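# Reseat the loose coin cell in its server-board holder

## Task

Return the coin cell, which has come out of its holder on the server board, into that holder so that it latches in place with its positive (+) face up; plastic forceps are available, standing upright in the block.

## Robot and tools

Robot: two seven-joint xArm7 arms, left_arm and right_arm, each ending in a two-finger parallel gripper with a wrist camera. Calibrated root-link poses in the scene frame: left_arm at (+0.009, +0.294, 0) m, quat_wxyz (+1.000, 0, 0, +0.014); right_arm at (-0.026, -0.334, 0) m, quat_wxyz (+1.000, 0, 0, -0.024). A two-camera stand is fixed to the floor behind the arms.

Frames: the scene frame has its origin at table-top height, halfway between the nominal bases, +z up, +x pointing out over the table, and left_arm on the +y side (arm names do not match image left/right). Fixed cameras and the table use the scene frame. Everything about a hand (reported pose, velocities, Hand target, wrist camera pose) is in that arm's own base frame, and reported poses may be wrong by a few cm, more when the arm reaches far. Gripper axes: fingers point along its +z and open/close along its y. end_effector_position is the spot between the pads when shut, roughly 2 cm behind the tips; closing pushes the tips about 10 mm further out, mostly while the pads are more than 40 mm apart.

The row: every motion command is a row of 14 numbers in [-1, 1]: dx, dy, dz, rx, ry, rz, opening for left_arm, then the same seven for right_arm, always all 14 even if one arm stays still. dx..rz are offsets, not poses: they count from that arm's Hand target at the start of the action or move, along the arm's own base axes; 1.0 equals 0.6 m for dx, dy, dz and 180 degrees for rx, ry, rz, which form one rotation vector turning about the Hand target position. Translations longer than 1.0 in total may be shrunk along their direction. Opening is absolute, not an offset: +1 fully open (0.084 m), -1 shut. Six zeros re-request the current Hand target; a 0 opening means half open, so resend the present opening to leave a gripper alone.

execute_actions(actions, cameras): actions is a list of actions; each action is a table of up to 15 rows, one per 1/30 s step, 0.5 s per action; a short table repeats its last row. Every row counts from the action's starting Hand target, not the row before, and the next action starts from the updated Hand target, so the same offset sent again moves further. Images come back only for an empty actions list or when cameras names them; cameras takes names, ["all"], [] or null.

move(target, speed, blend, opening_speed, blocking, cameras): target is one 14-number row or a list of up to 15 rows, all counted from the same starting Hand targets. Paths are straight, finish together, last at least 0.5 s and are cut off at 10 s. speed: m/s, 0.002 to 1, default 0.25 (rotation up to twice that in rad/s), one value or one per target. blend: metres of corner rounding per target; 0 stops at each. opening_speed: per second on the -1..1 scale, at least 0.2. A first target's opening is sent immediately; later targets' openings are applied after arriving and settling. Paths do not avoid obstacles or the other arm; fast moves lag, stray and hit harder. blocking=false returns after about 0.5 s while motion continues. The extra "move:" line gives the ending (done, off_target, moving, held, fault, naming arms) and limits: paced means a command was clipped, held means steps were withheld. done means within 3 mm and 2 degrees; neither done nor off_target tells you about contact.

wait(seconds 0 to 10) lets time pass holding commands. stop() brakes a running move. zoom_image(camera, region) enlarges [x0, y0, x1, y1] pixels (at most 504x504) of the newest image from cam_high, cam_low, cam_left_wrist or cam_right_wrist (all 896x504). clear_fault(arm) clears a reported torque fault on left_arm or right_arm. read_manual(section) returns licence text only. finished_scene(scene) ends scene 1 or 2 irreversibly; the goal must hold with the robot released.

Control behaviour: each step the command is clipped to 70 mm and 16 degrees from the measured pose, so a gripper may rest short of its Hand target; the next command re-requests it, or send the shortfall as an offset. A blocked arm keeps pressing until you command its target back behind the gripper.

Results: end_effector_position (m), end_effector_quat_wxyz, velocities, Hand target, Joint positions (last entry is measured opening in metres), grip_measured (same scale as opening), Joint torques (whole drive output, noisy, not pure contact), Tool commands, motor temperatures. "within noise" means that arm is still.

Gripping: to hold a part, command an opening clearly below grip_measured; about 24 N per pad at most.

Avoid: dropping parts or letting them leave the table, releasing moving parts, fast impacts or hard pushes on fixed or heavy items, any contact between arms or one gripper closing on the other's fingers. Contact torque limits per joint (N m): waist 43.7, shoulder 43.8, upper arm roll 27.9, elbow 27.9, forearm roll 27.9, wrist pitch 15, wrist roll 15.7; exceeding one, or sustained torque saturation, causes a fault that stops the arm until clear_fault. Motors heat while holding loads, stretched or pushing: MOTOR HOT appears at 65 °C, and at 80 °C the arm is braked for 30 to 60 s. The scene keeps running while you think.

Each tool is called after ">>>" by a JSON object that holds its "op" and its "data", one argument or row to a line.

## Session

>>> {"op": "execute_actions", "data": {
  "actions": []
}}

Scene clock: 0.00 s.
left_arm: end_effector_position=(+0.4764, +0.3385, +0.2047) grip_measured=+1.00 end_effector_quat_wxyz=(+0.109, -0.507, +0.659, -0.544) | right_arm: end_effector_position=(+0.3449, +0.2484, +0.1699) grip_measured=+1.00 end_effector_quat_wxyz=(-0.103, -0.084, +0.990, -0.043)
Joint positions: left_arm=[0.604 0.6 0.523 1.468 -1.372 1.647 -2.889 0.084] | right_arm=[0.689 0.085 -0.082 1.076 0.037 1.214 -2.721 0.084]
Joint velocities: within noise
Joint torques (N m): no reading
Motor temperatures (°C): left_arm=[42 38 39 44 42 39 36] | right_arm=[38 39 41 39 40 40 42]
Hand target: left_arm +0.4764, +0.3385, +0.2047; +0.109, -0.507, +0.659, -0.544 | right_arm +0.3449, +0.2484, +0.1699; -0.103, -0.084, +0.990, -0.043
Tool commands: left_gripper/opening=+1.0 right_gripper/opening=+1.0

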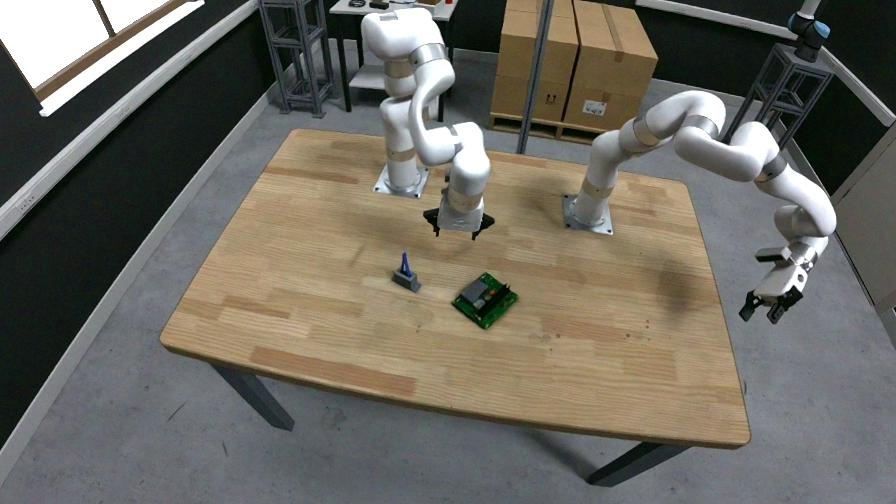

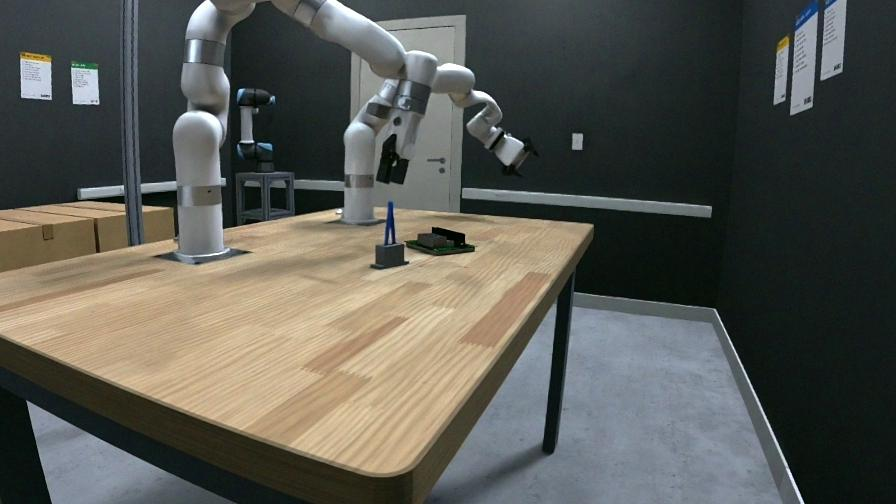

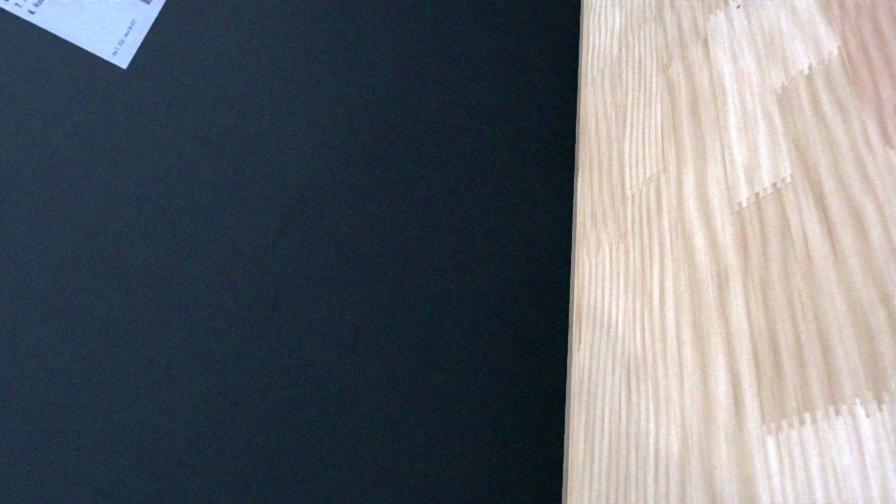

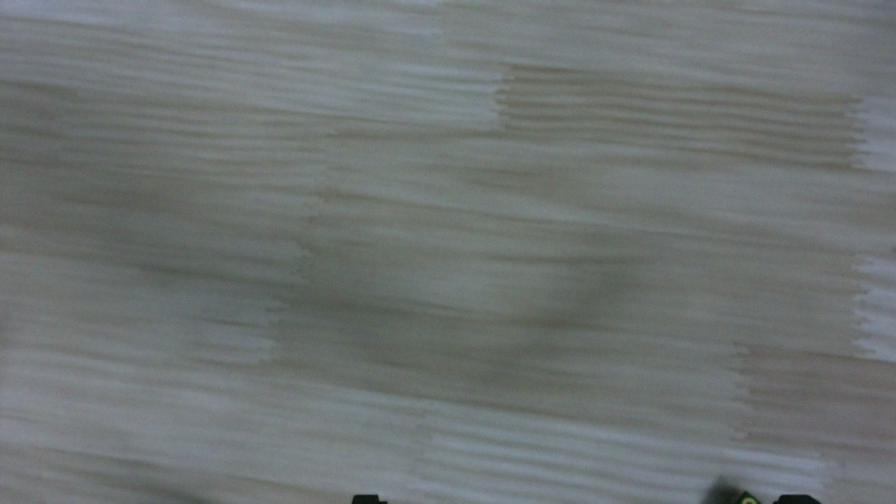

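>>> {"op": "zoom_image", "data": {
  "camera": "cam_high",
  "region": [380, 230, 540, 340]
}}

>>> {"op": "zoom_image", "data": {
  "camera": "cam_low",
  "region": [360, 190, 490, 275]
}}

Scaled by 3.150 from the camera's 896x504 image, which has a finer 1280x720 frame.

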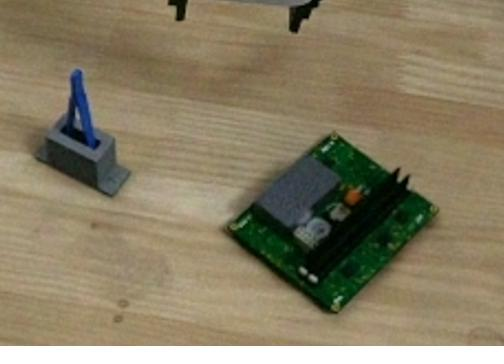

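Scaled by 3.877 from the camera's 896x504 image, which has a finer 1280x720 frame.

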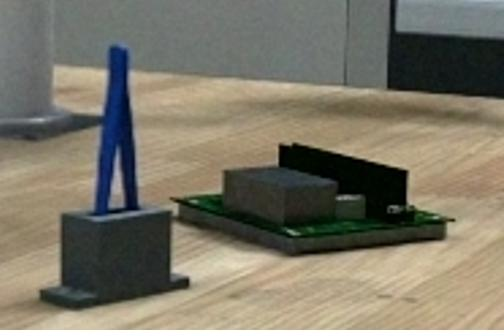

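>>> {"op": "move", "data": {
  "target": [0,0,0,0,0,0,1,0.194,0.096,0.117,0.0275,-0.0659,-0.0537,1],
  "speed": 0.3,
  "cameras": ["cam_right_wrist","cam_high"]
}}

Scene clock: 34.07 s.
left_arm: end_effector_position=(+0.4764, +0.3385, +0.2047) grip_measured=+1.00 end_effector_quat_wxyz=(+0.109, -0.507, +0.659, -0.544) | right_arm: end_effector_position=(+0.4613, +0.3060, +0.2401) grip_measured=+1.00 end_effector_quat_wxyz=(+0.000, +0.000, +1.000, +0.000)
Joint positions: left_arm=[0.604 0.6 0.523 1.468 -1.372 1.647 -2.889 0.084] | right_arm=[0.677 0.272 -0.105 1.495 0.03 1.224 -2.576 0.084]
Joint torques (N m): left_arm=[0 -38.54 5.53 16.3 -1.36 0.38 -0.21] | right_arm=[-5.54 -30.59 -2.77 22.62 -0.92 -0.07 0.92]
Motor temperatures (°C): left_arm=[42 40 40 48 42 39 36] | right_arm=[38 40 41 44 40 40 42]
Hand target: left_arm +0.4764, +0.3385, +0.2047; +0.109, -0.507, +0.659, -0.544 | right_arm +0.4613, +0.3060, +0.2401; +0.000, +0.000, +1.000, +0.000
Off the commanded pose: left_arm 0.000 m, 0 deg | right_arm 0.000 m, 0 deg.
move: done
Images, in order (width x height): cam_high 896x504, cam_right_wrist 896x504.

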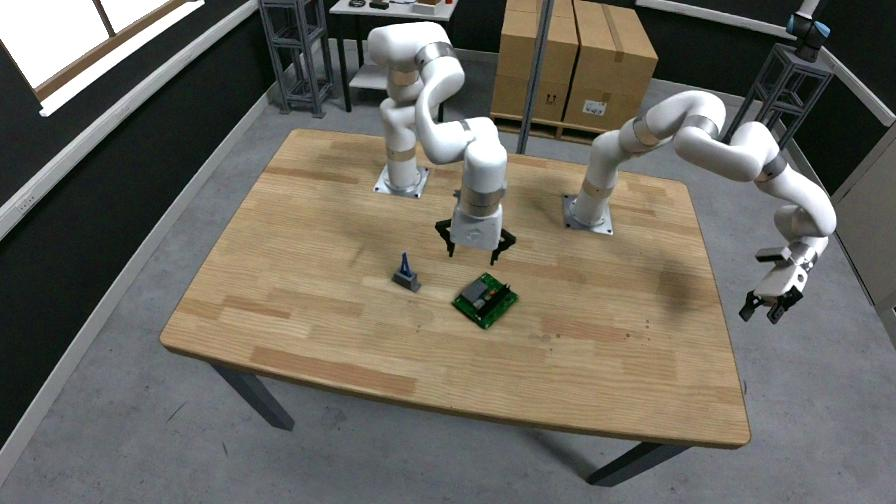

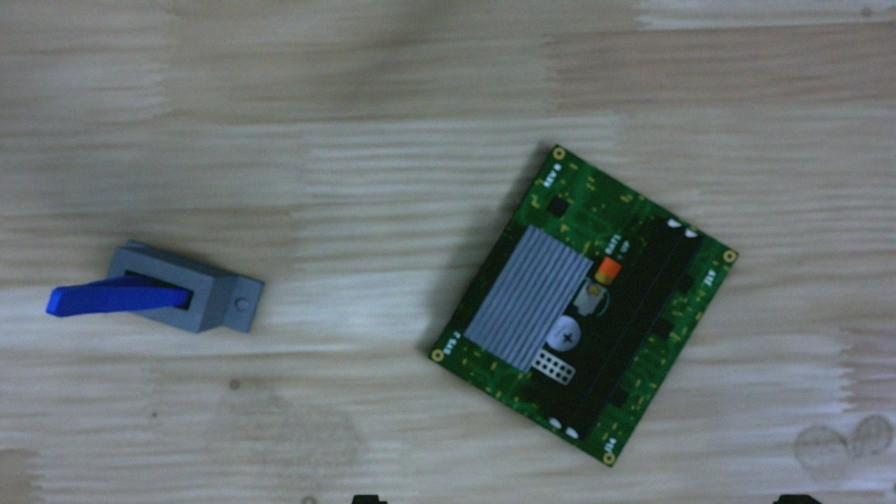

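>>> {"op": "zoom_image", "data": {
  "camera": "cam_right_wrist",
  "region": [430, 140, 750, 470]
}}

>>> {"op": "zoom_image", "data": {
  "camera": "cam_right_wrist",
  "region": [530, 250, 630, 400]
}}

>>> {"op": "zoom_image", "data": {
  "camera": "cam_right_wrist",
  "region": [40, 220, 280, 340]
}}

Scaled by 1.527 from the camera's 896x504 image, which has a finer 1280x720 frame.

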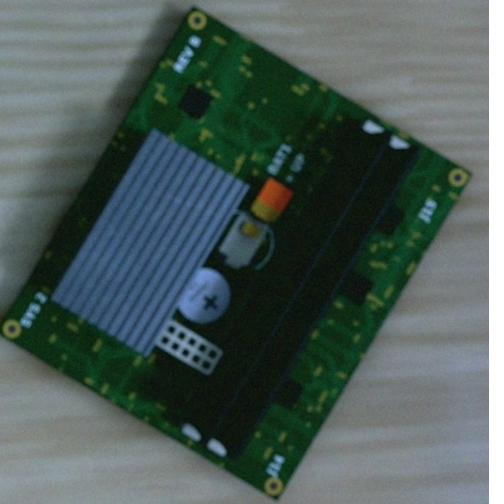

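Scaled by 3.360 from the camera's 896x504 image, which has a finer 1280x720 frame.

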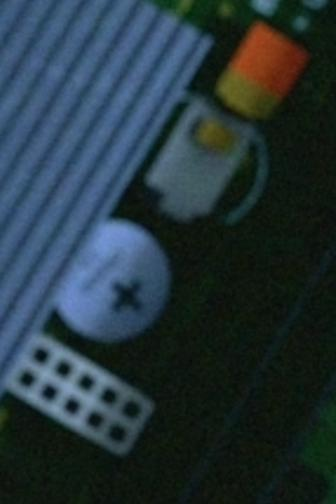

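Scaled by 2.100 from the camera's 896x504 image, which has a finer 1280x720 frame.

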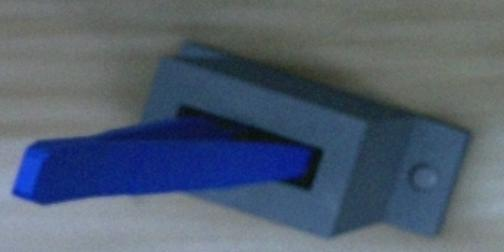

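>>> {"op": "move", "data": {
  "target": [0,0,0,0,0,0,1,-0.0267,0.1132,-0.2065,-0.0655,-0.2441,-0.158,1],
  "speed": 0.3,
  "cameras": ["cam_right_wrist","cam_low"]
}}

Scene clock: 71.00 s.
left_arm: end_effector_position=(+0.4764, +0.3385, +0.2047) grip_measured=+1.00 end_effector_quat_wxyz=(+0.109, -0.507, +0.659, -0.544) | right_arm: end_effector_position=(+0.4453, +0.3739, +0.1163) grip_measured=+1.00 end_effector_quat_wxyz=(+0.370, +0.239, +0.892, -0.099)
Joint positions: left_arm=[0.604 0.6 0.523 1.468 -1.372 1.647 -2.889 0.084] | right_arm=[1.142 0.491 -0.229 1.281 -0.889 0.932 -1.074 0.084]
Joint torques (N m): left_arm=[0.16 -38.96 5.88 16.09 -1.28 0.36 -0.23] | right_arm=[6.1 -33.2 -4.14 20.37 -1.99 0.8 0.92]
Hand target: left_arm +0.4764, +0.3385, +0.2047; +0.109, -0.507, +0.659, -0.544 | right_arm +0.4452, +0.3739, +0.1162; +0.370, +0.239, +0.892, -0.099
Off the commanded pose: left_arm 0.000 m, 0 deg | right_arm 0.000 m, 0 deg.
move: done
Images, in order (width x height): cam_low 896x504, cam_right_wrist 896x504.

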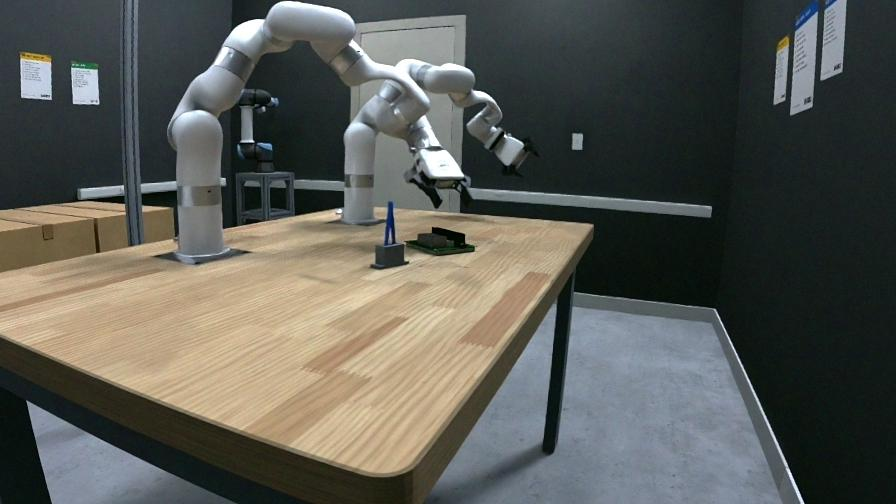

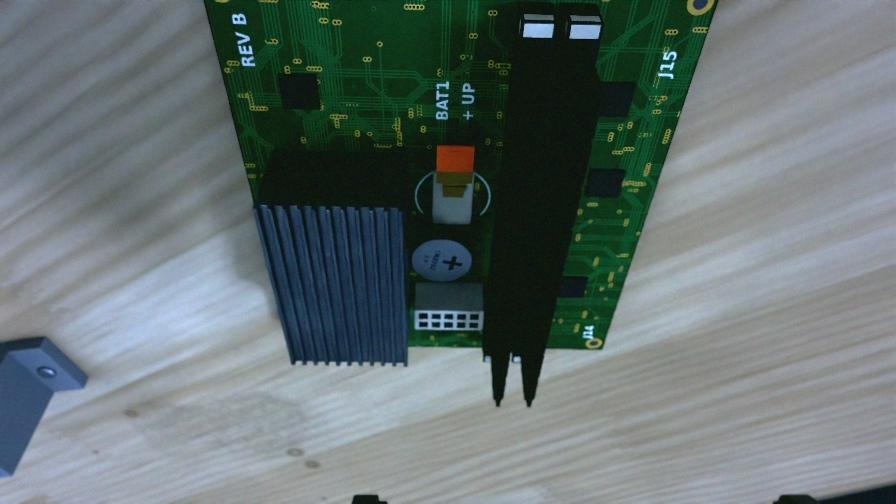

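>>> {"op": "zoom_image", "data": {
  "camera": "cam_right_wrist",
  "region": [380, 130, 520, 350]
}}

>>> {"op": "zoom_image", "data": {
  "camera": "cam_right_wrist",
  "region": [400, 140, 500, 240]
}}

Scaled by 2.291 from the camera's 896x504 image, which has a finer 1280x720 frame.

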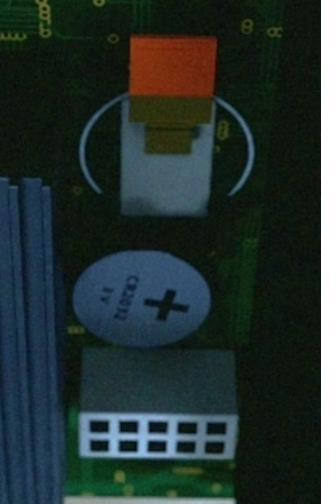

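Scaled by 5.040 from the camera's 896x504 image, which has a finer 1280x720 frame.

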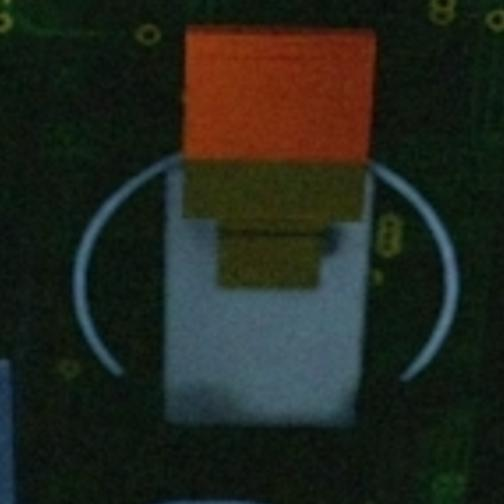

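>>> {"op": "move", "data": {
  "target": [
    [0,0,0,0,0,0,1,0,-0.03,0.2,0,0,-0.5,1],
    [0,0,0,0,0,0,1,-0.0958,-0.0695,-0.0463,-0.0375,0.0218,0.999,1]
  ],
  "speed": 0.4,
  "blend": [0.05,0],
  "cameras": ["cam_right_wrist","cam_low"]
}}

Scene clock: 159.77 s.
left_arm: end_effector_position=(+0.4764, +0.3385, +0.2047) grip_measured=+1.00 end_effector_quat_wxyz=(+0.109, -0.507, +0.659, -0.544) | right_arm: end_effector_position=(+0.3878, +0.3322, +0.0884) grip_measured=+1.00 end_effector_quat_wxyz=(-0.089, +0.907, -0.243, -0.331)
Joint positions: left_arm=[0.604 0.6 0.523 1.468 -1.372 1.647 -2.889 0.084] | right_arm=[0.691 0.616 -0.289 1.476 0.72 1.422 0.627 0.084]
Joint torques (N m): left_arm=[0 -39.35 5.84 16.36 -1.3 0.46 -0.28] | right_arm=[5.89 -47.48 -4.18 12.57 2.18 -1.17 -0.47]
Hand target: left_arm +0.4764, +0.3385, +0.2047; +0.109, -0.507, +0.659, -0.544 | right_arm +0.3878, +0.3322, +0.0884; -0.089, +0.907, -0.243, -0.331
Off the commanded pose: left_arm 0.000 m, 0 deg | right_arm 0.000 m, 0 deg.
elbow stopped short (right arm): the move would have taken joint 4 (elbow) straighter than the controller allows.
move: done; limits=paced
Images, in order (width x height): cam_low 896x504, cam_right_wrist 896x504.

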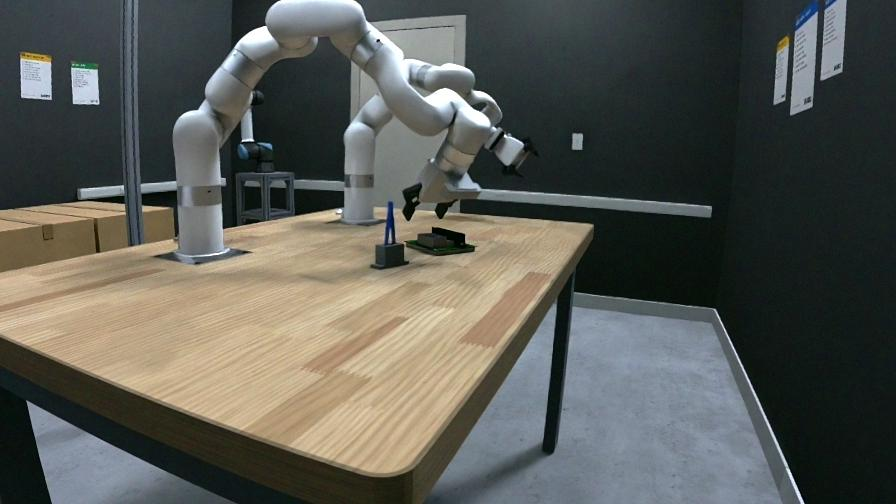

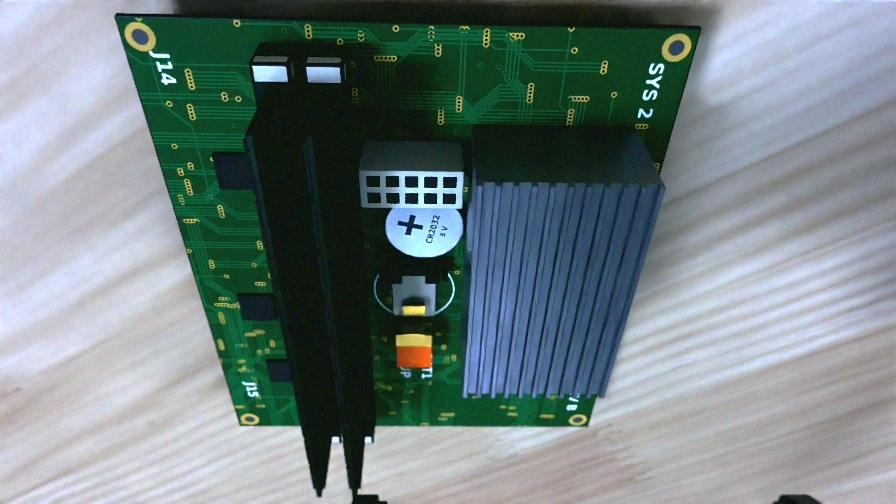

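>>> {"op": "zoom_image", "data": {
  "camera": "cam_right_wrist",
  "region": [350, 230, 490, 390]
}}

>>> {"op": "zoom_image", "data": {
  "camera": "cam_right_wrist",
  "region": [350, 120, 490, 280]
}}

Scaled by 3.150 from the camera's 896x504 image, which has a finer 1280x720 frame.

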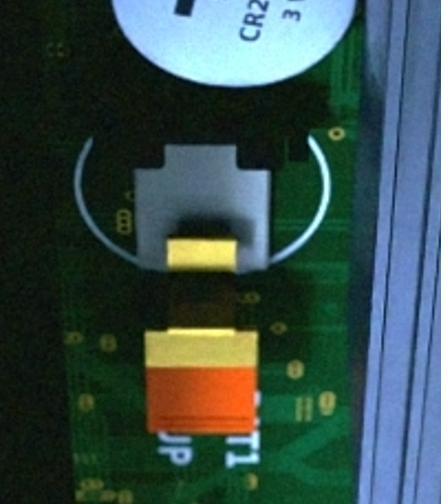

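Scaled by 3.150 from the camera's 896x504 image, which has a finer 1280x720 frame.

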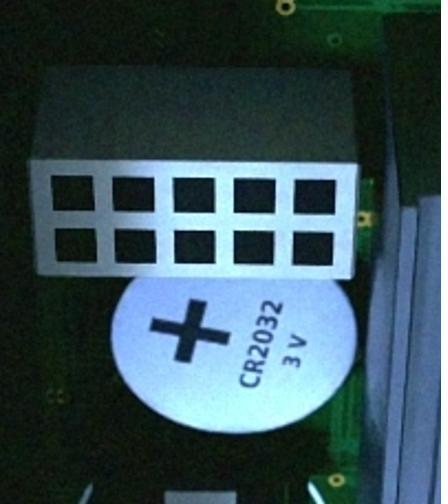

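>>> {"op": "move", "data": {
  "target": [
    [0,0,0,0,0,0,1,-0.08,0.03,0.2,0,0,0.66,1],
    [0,0,0,0,0,0,1,0.009,0.0997,0.0087,0.1696,-0.0077,-0.6804,1]
  ],
  "speed": 0.5,
  "blend": [0.05,0],
  "cameras": ["cam_right_wrist","cam_low"]
}}

Scene clock: 221.73 s.
left_arm: end_effector_position=(+0.4764, +0.3385, +0.2047) grip_measured=+1.00 end_effector_quat_wxyz=(+0.109, -0.507, +0.659, -0.544) | right_arm: end_effector_position=(+0.3932, +0.3920, +0.0937) grip_measured=+1.00 end_effector_quat_wxyz=(+0.524, -0.184, +0.823, +0.116)
Joint positions: left_arm=[0.604 0.6 0.523 1.468 -1.372 1.647 -2.889 0.084] | right_arm=[1.022 0.298 -0.116 0.786 -2.477 0.7 -0.295 0.084]
Joint torques (N m): left_arm=[0.28 -39.1 5.77 16.41 -1.22 0.34 -0.09] | right_arm=[-5.31 -24.19 1.19 9.5 -1.94 1.8 0.7]
Hand target: left_arm +0.4764, +0.3385, +0.2047; +0.109, -0.507, +0.659, -0.544 | right_arm +0.3932, +0.3920, +0.0937; +0.524, -0.184, +0.823, +0.117
Off the commanded pose: left_arm 0.000 m, 0 deg | right_arm 0.000 m, 0 deg.
move: done
Images, in order (width x height): cam_low 896x504, cam_right_wrist 896x504.

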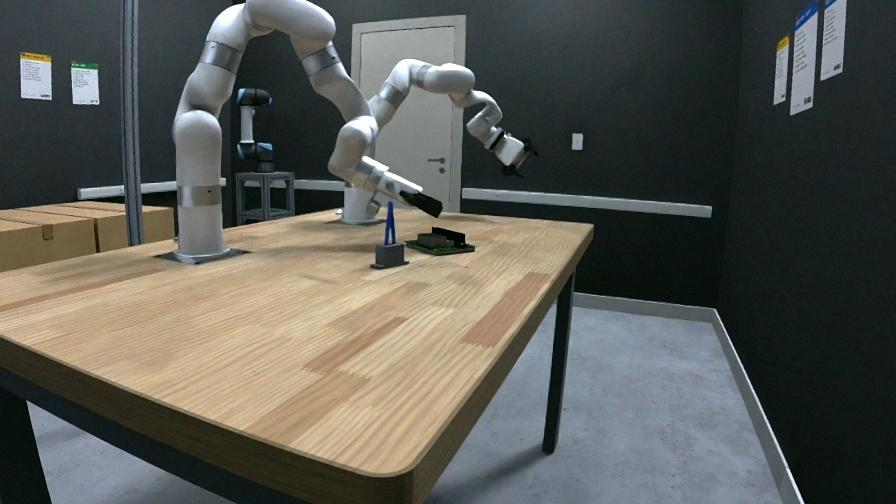

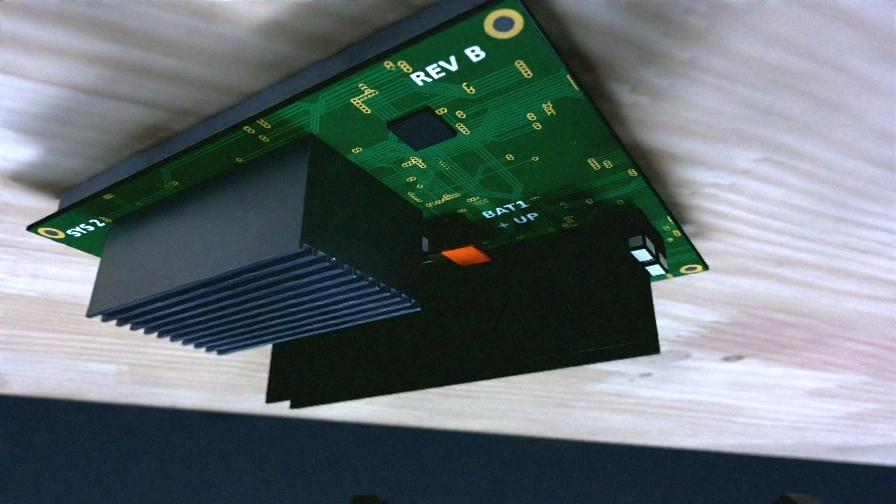

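>>> {"op": "zoom_image", "data": {
  "camera": "cam_right_wrist",
  "region": [400, 190, 540, 290]
}}

Scaled by 3.600 from the camera's 896x504 image, which has a finer 1280x720 frame.

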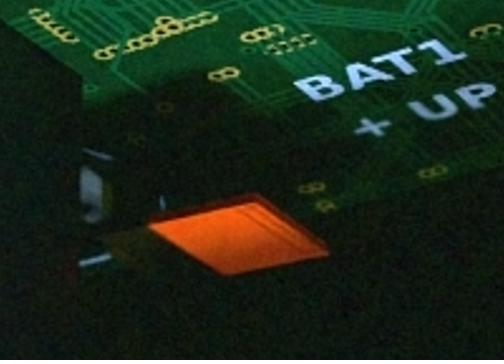

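>>> {"op": "move", "data": {
  "target": [0,0,0,0,0,0,1,0.0793,-0.0022,-0.0227,-0.0072,0.0269,-0.1106,1],
  "speed": 0.3,
  "cameras": ["cam_right_wrist"]
}}

>>> {"op": "zoom_image", "data": {
  "camera": "cam_right_wrist",
  "region": [380, 160, 540, 340]
}}

Scene clock: 273.27 s.
left_arm: end_effector_position=(+0.4764, +0.3385, +0.2047) grip_measured=+1.00 end_effector_quat_wxyz=(+0.109, -0.507, +0.659, -0.544) | right_arm: end_effector_position=(+0.4408, +0.3907, +0.0801) grip_measured=+1.00 end_effector_quat_wxyz=(+0.499, -0.040, +0.865, +0.022)
Joint positions: left_arm=[0.604 0.6 0.523 1.468 -1.372 1.647 -2.889 0.084] | right_arm=[1.028 0.447 -0.133 1.004 -1.916 0.694 -0.589 0.084]
Joint torques (N m): left_arm=[0.71 -39.93 5.78 16.26 -1.19 0.33 -0.18] | right_arm=[5.93 -29.44 0.72 18.01 1.36 1.54 -0.47]
Hand target: left_arm +0.4764, +0.3385, +0.2047; +0.109, -0.507, +0.659, -0.544 | right_arm +0.4407, +0.3907, +0.0800; +0.499, -0.040, +0.865, +0.022
Off the commanded pose: left_arm 0.000 m, 0 deg | right_arm 0.000 m, 0 deg.
move: done
Images, in order (width x height): cam_right_wrist 896x504.

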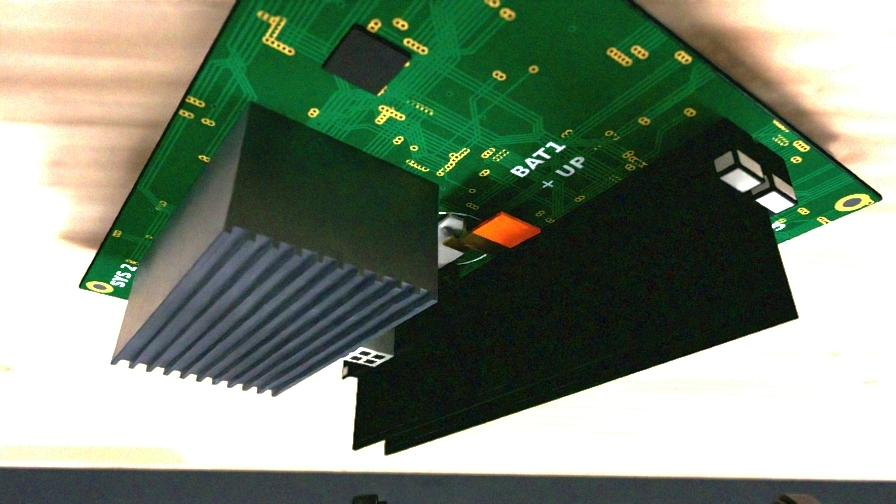

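Scaled by 2.800 from the camera's 896x504 image, which has a finer 1280x720 frame.

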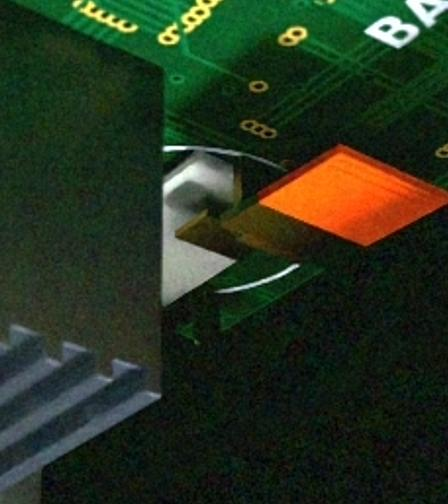

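>>> {"op": "move", "data": {
  "target": [0,0,0,0,0,0,1,0.0502,-0.048,0.0027,0.0268,0.1212,-0.1921,1],
  "speed": 0.3,
  "cameras": ["cam_right_wrist"]
}}

>>> {"op": "zoom_image", "data": {
  "camera": "cam_right_wrist",
  "region": [360, 120, 540, 330]
}}

Scene clock: 303.70 s.
left_arm: end_effector_position=(+0.4764, +0.3385, +0.2047) grip_measured=+1.00 end_effector_quat_wxyz=(+0.109, -0.507, +0.659, -0.544) | right_arm: end_effector_position=(+0.4709, +0.3619, +0.0817) grip_measured=+1.00 end_effector_quat_wxyz=(+0.315, +0.243, +0.914, -0.083)
Joint positions: left_arm=[0.604 0.6 0.523 1.468 -1.372 1.647 -2.889 0.084] | right_arm=[0.861 0.538 -0.018 1.309 -0.91 0.854 -1.126 0.084]
Joint torques (N m): left_arm=[0.47 -39.49 5.89 16.34 -1.38 0.34 -0.05] | right_arm=[-5.78 -35.07 1.42 20.14 1.46 0.46 -0.53]
Hand target: left_arm +0.4764, +0.3385, +0.2047; +0.109, -0.507, +0.659, -0.544 | right_arm +0.4709, +0.3619, +0.0817; +0.315, +0.243, +0.914, -0.083
Off the commanded pose: left_arm 0.000 m, 0 deg | right_arm 0.000 m, 0 deg.
move: done
Images, in order (width x height): cam_right_wrist 896x504.

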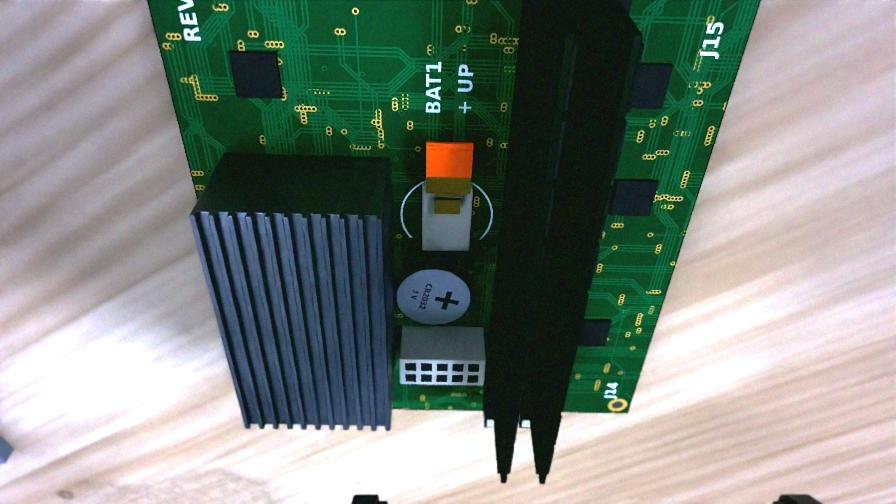

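Scaled by 2.400 from the camera's 896x504 image, which has a finer 1280x720 frame.

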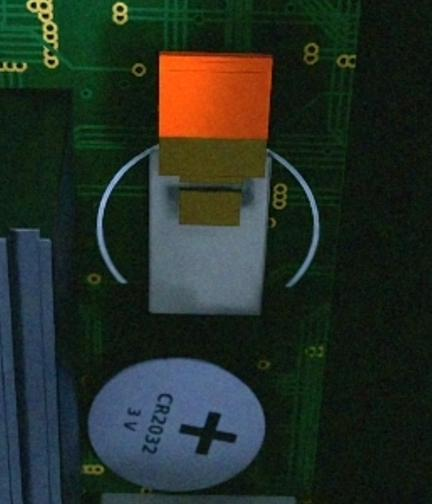

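>>> {"op": "zoom_image", "data": {
  "camera": "cam_right_wrist",
  "region": [390, 200, 500, 290]
}}

Scaled by 4.582 from the camera's 896x504 image, which has a finer 1280x720 frame.

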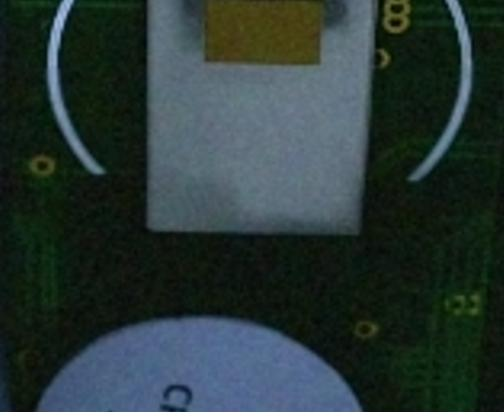

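>>> {"op": "move", "data": {
  "target": [0,0,0,0,0,0,1,-0.1785,-0.283,0.1608,-0.0516,-0.111,0.0555,1],
  "speed": 0.4,
  "cameras": ["cam_right_wrist"]
}}

>>> {"op": "zoom_image", "data": {
  "camera": "cam_right_wrist",
  "region": [300, 60, 600, 440]
}}

Scene clock: 350.93 s.
left_arm: end_effector_position=(+0.4764, +0.3385, +0.2047) grip_measured=+1.00 end_effector_quat_wxyz=(+0.109, -0.507, +0.659, -0.544) | right_arm: end_effector_position=(+0.3638, +0.1921, +0.1781) grip_measured=+1.00 end_effector_quat_wxyz=(+0.493, +0.148, +0.853, -0.086)
Joint positions: left_arm=[0.604 0.6 0.523 1.468 -1.372 1.647 -2.889 0.084] | right_arm=[0.94 -0.227 -0.045 0.462 -1.456 0.979 -0.815 0.084]
Joint torques (N m): left_arm=[0.31 -39.93 6.28 16.26 -1.25 0.4 -0.29] | right_arm=[5.99 -22.42 2.22 11.85 1.35 1.36 -0.64]
Hand target: left_arm +0.4764, +0.3385, +0.2047; +0.109, -0.507, +0.659, -0.544 | right_arm +0.3638, +0.1921, +0.1781; +0.493, +0.148, +0.853, -0.086
Off the commanded pose: left_arm 0.000 m, 0 deg | right_arm 0.000 m, 0 deg.
move: done; limits=paced
Images, in order (width x height): cam_right_wrist 896x504.

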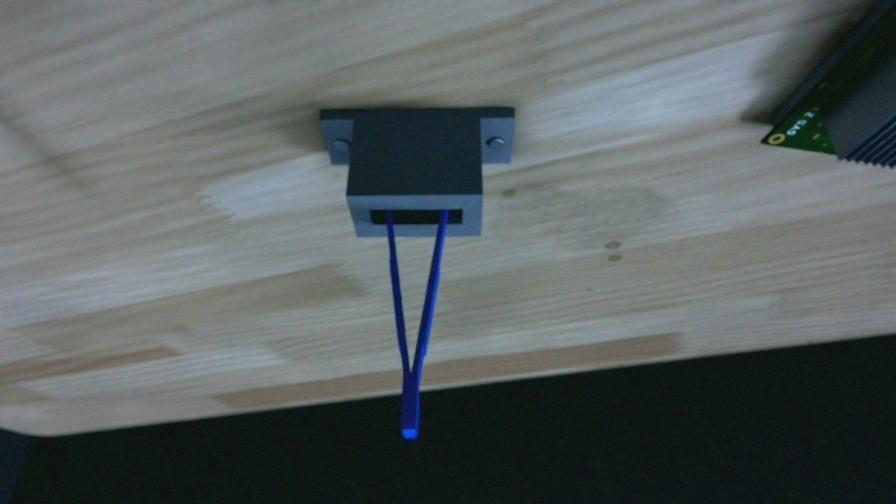

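Scaled by 1.326 from the camera's 896x504 image, which has a finer 1280x720 frame.

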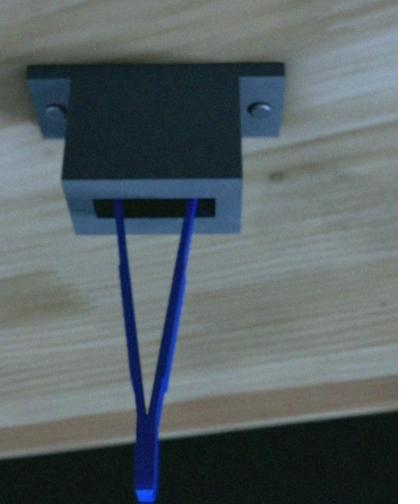

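>>> {"op": "move", "data": {
  "target": [0,0,0,0,0,0,1,0.0845,-0.1098,0.0532,0.1133,0.3133,0,1],
  "speed": 0.4,
  "cameras": ["cam_right_wrist"]
}}

Scene clock: 420.27 s.
left_arm: end_effector_position=(+0.4764, +0.3385, +0.2047) grip_measured=+1.00 end_effector_quat_wxyz=(+0.109, -0.507, +0.659, -0.544) | right_arm: end_effector_position=(+0.4145, +0.1262, +0.2101) grip_measured=+1.00 end_effector_quat_wxyz=(+0.001, +0.171, +0.985, +0.001)
Joint positions: left_arm=[0.604 0.6 0.523 1.468 -1.372 1.647 -2.889 0.084] | right_arm=[1.072 -0.148 -0.748 0.946 -0.113 1.055 -2.411 0.084]
Joint torques (N m): left_arm=[0.34 -40.03 6.21 16.6 -0.99 0.44 -0.09] | right_arm=[6.14 -9.21 -0.36 22.43 1.76 -0.01 -0.82]
Hand target: left_arm +0.4764, +0.3385, +0.2047; +0.109, -0.507, +0.659, -0.544 | right_arm +0.4145, +0.1262, +0.2101; +0.001, +0.171, +0.985, +0.001
Off the commanded pose: left_arm 0.000 m, 0 deg | right_arm 0.000 m, 0 deg.
move: done
Images, in order (width x height): cam_right_wrist 896x504.

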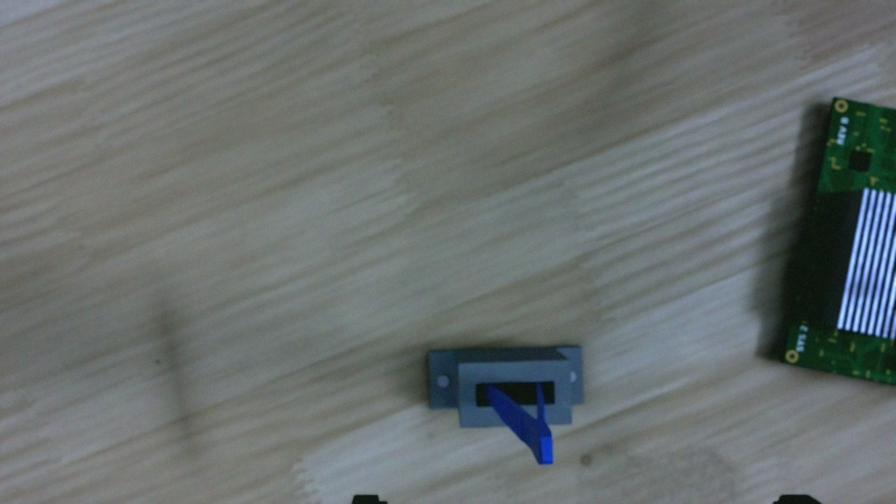

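>>> {"op": "move", "data": {
  "target": [
    [0,0,0,0,0,0,1,0,0,-0.2,0,0,0,1],
    [0,0,0,0,0,0,1,0,0,-0.2,0,0,0,-0.58]
  ],
  "speed": 0.2,
  "opening_speed": 1.5,
  "cameras": ["cam_right_wrist","cam_low"]
}}

>>> {"op": "zoom_image", "data": {
  "camera": "cam_low",
  "region": [340, 150, 470, 280]
}}

Scene clock: 433.73 s.
left_arm: end_effector_position=(+0.4764, +0.3385, +0.2047) grip_measured=+1.00 end_effector_quat_wxyz=(+0.109, -0.507, +0.659, -0.544) | right_arm: end_effector_position=(+0.4145, +0.1262, +0.0901) grip_measured=-0.60 end_effector_quat_wxyz=(+0.001, +0.171, +0.985, +0.001)
Joint positions: left_arm=[0.604 0.6 0.523 1.468 -1.372 1.647 -2.889 0.084] | right_arm=[1.065 0.121 -0.77 0.784 0.133 0.7 -2.601 0.018]
Joint torques (N m): left_arm=[0.49 -39.92 6.07 16.37 -1.51 0.49 0] | right_arm=[-5.44 -14.24 0.69 19.33 1.65 -0.98 -0.63]
Hand target: left_arm +0.4764, +0.3385, +0.2047; +0.109, -0.507, +0.659, -0.544 | right_arm +0.4145, +0.1262, +0.0901; +0.001, +0.171, +0.985, +0.001
Off the commanded pose: left_arm 0.000 m, 0 deg | right_arm 0.000 m, 0 deg.
move: done
Images, in order (width x height): cam_low 896x504, cam_right_wrist 896x504.

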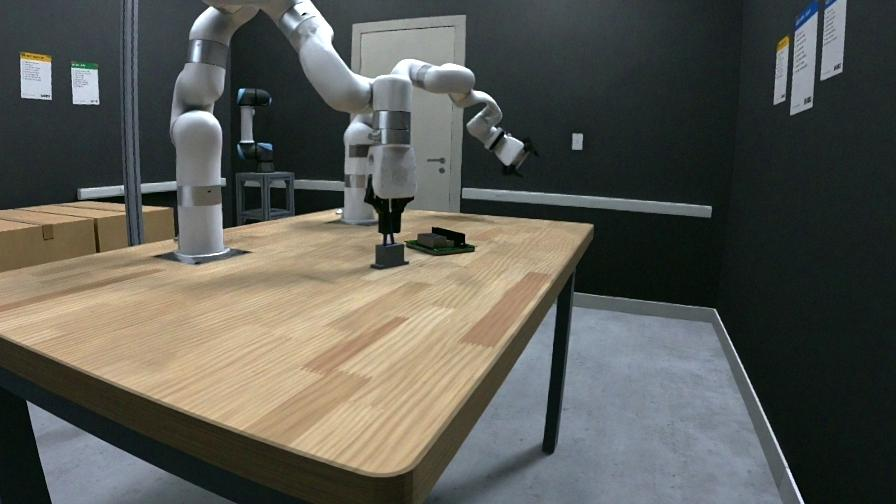

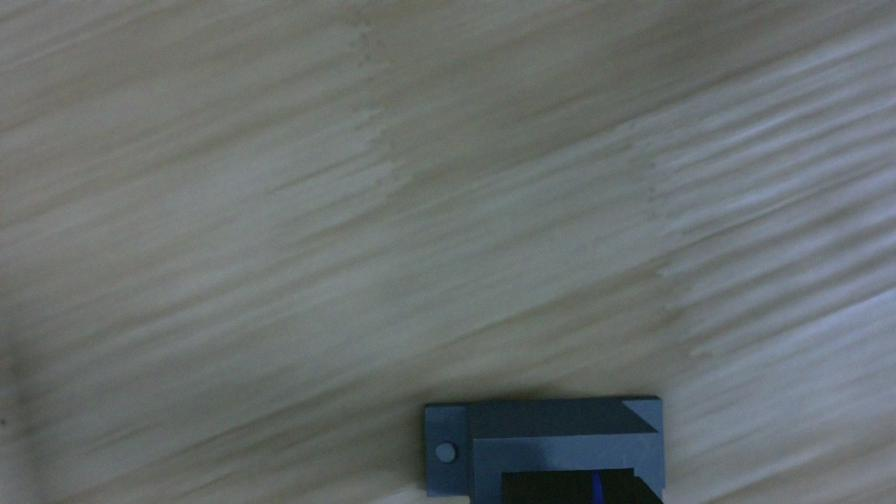

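Scaled by 3.877 from the camera's 896x504 image, which has a finer 1280x720 frame.

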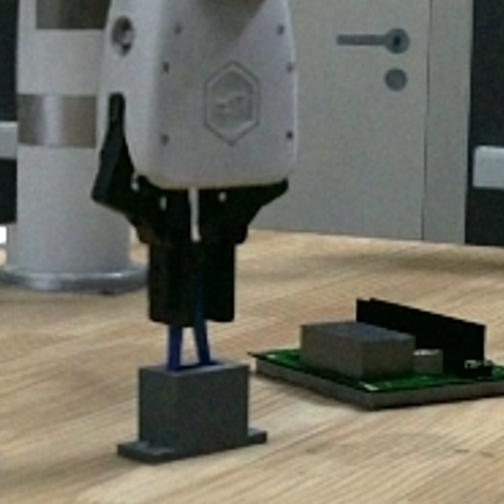

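>>> {"op": "move", "data": {
  "target": [0,0,0,0,0,0,1,0,0,0,0,0,0,-0.72],
  "opening_speed": 0.5,
  "cameras": ["cam_low"]
}}

>>> {"op": "zoom_image", "data": {
  "camera": "cam_low",
  "region": [360, 190, 430, 280]
}}

Scene clock: 439.73 s.
left_arm: end_effector_position=(+0.4764, +0.3385, +0.2047) grip_measured=+1.00 end_effector_quat_wxyz=(+0.109, -0.507, +0.659, -0.544) | right_arm: end_effector_position=(+0.4145, +0.1262, +0.0901) grip_measured=-0.74 end_effector_quat_wxyz=(+0.001, +0.171, +0.985, +0.001)
Joint positions: left_arm=[0.604 0.6 0.523 1.468 -1.372 1.647 -2.889 0.084] | right_arm=[1.065 0.121 -0.77 0.784 0.133 0.7 -2.601 0.011]
Joint torques (N m): left_arm=[0.1 -40.36 6.03 16.21 -1.55 0.37 -0.26] | right_arm=[-5.42 -13.84 0.33 19.36 1.61 -0.11 -0.77]
Hand target: left_arm +0.4764, +0.3385, +0.2047; +0.109, -0.507, +0.659, -0.544 | right_arm +0.4145, +0.1262, +0.0901; +0.001, +0.171, +0.985, +0.001
Off the commanded pose: left_arm 0.000 m, 0 deg | right_arm 0.000 m, 0 deg.
move: done
Images, in order (width x height): cam_low 896x504.

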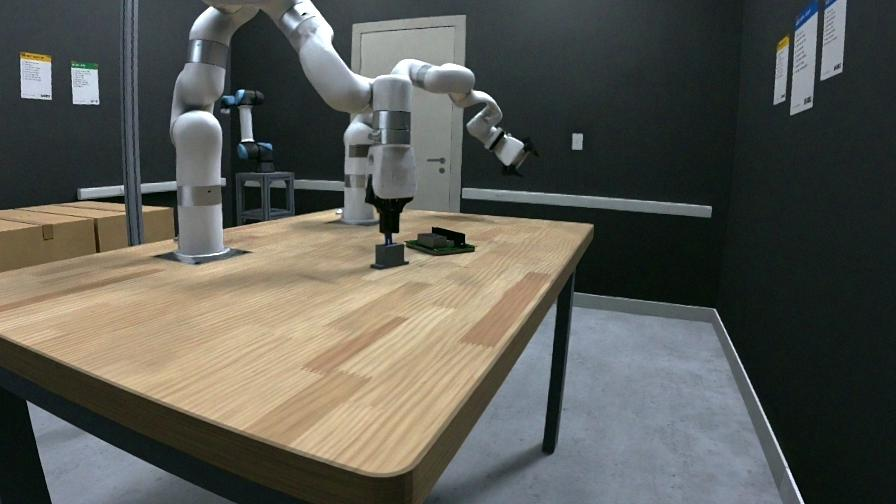

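Scaled by 5.600 from the camera's 896x504 image, which has a finer 1280x720 frame.

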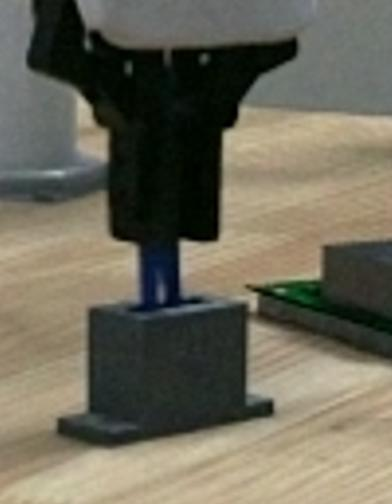

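>>> {"op": "move", "data": {
  "target": [0,0,0,0,0,0,1,0,0,0.2,0,0,0,-0.72],
  "speed": 0.12,
  "cameras": ["cam_low","cam_right_wrist"]
}}

>>> {"op": "zoom_image", "data": {
  "camera": "cam_low",
  "region": [340, 140, 450, 280]
}}

>>> {"op": "zoom_image", "data": {
  "camera": "cam_right_wrist",
  "region": [440, 320, 640, 504]
}}

Scene clock: 455.07 s.
left_arm: end_effector_position=(+0.4764, +0.3385, +0.2047) grip_measured=+1.00 end_effector_quat_wxyz=(+0.109, -0.507, +0.659, -0.544) | right_arm: end_effector_position=(+0.4145, +0.1262, +0.2100) grip_measured=-0.74 end_effector_quat_wxyz=(+0.001, +0.171, +0.985, +0.001)
Joint positions: left_arm=[0.604 0.6 0.523 1.468 -1.372 1.647 -2.889 0.084] | right_arm=[1.083 -0.149 -0.758 0.946 -0.115 1.056 -2.41 0.011]
Joint torques (N m): left_arm=[0.1 -40.13 6.17 16.51 -1.24 0.15 -0.24] | right_arm=[-3.37 -20.49 3.23 22.01 -1.48 -0.11 0.82]
Hand target: left_arm +0.4764, +0.3385, +0.2047; +0.109, -0.507, +0.659, -0.544 | right_arm +0.4145, +0.1262, +0.2101; +0.001, +0.171, +0.985, +0.001
Off the commanded pose: left_arm 0.000 m, 0 deg | right_arm 0.000 m, 0 deg.
move: done
Images, in order (width x height): cam_low 896x504, cam_right_wrist 896x504.

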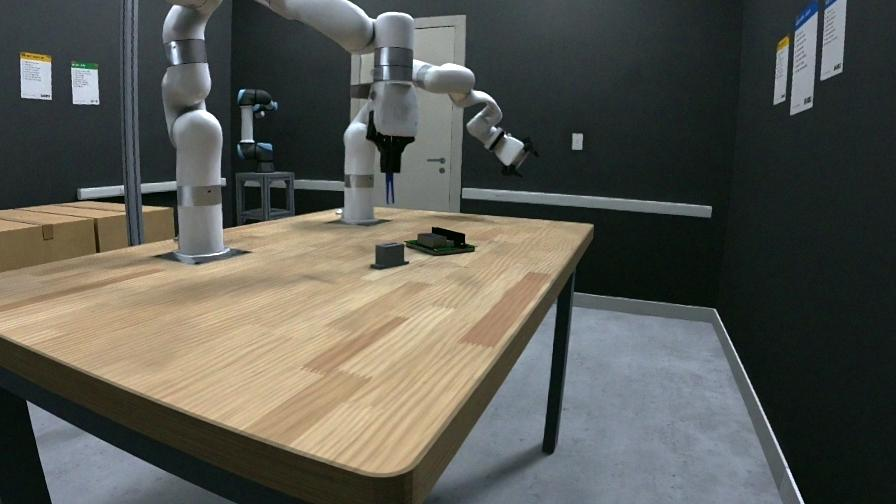

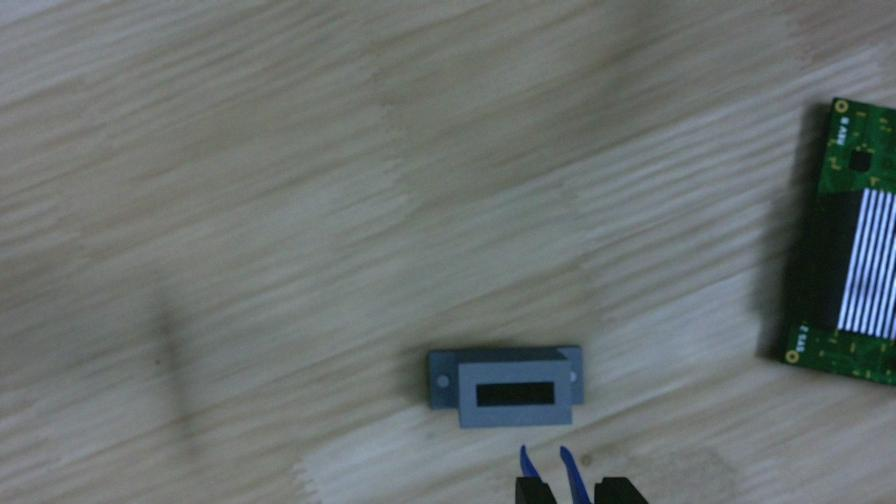

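Scaled by 3.600 from the camera's 896x504 image, which has a finer 1280x720 frame.

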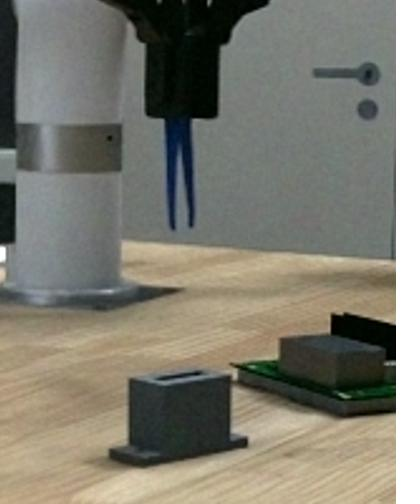

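Scaled by 2.520 from the camera's 896x504 image, which has a finer 1280x720 frame.

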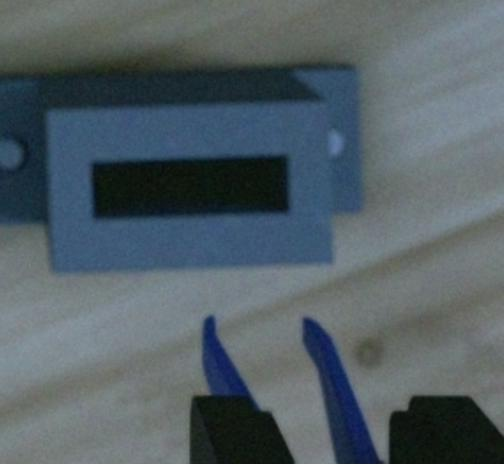

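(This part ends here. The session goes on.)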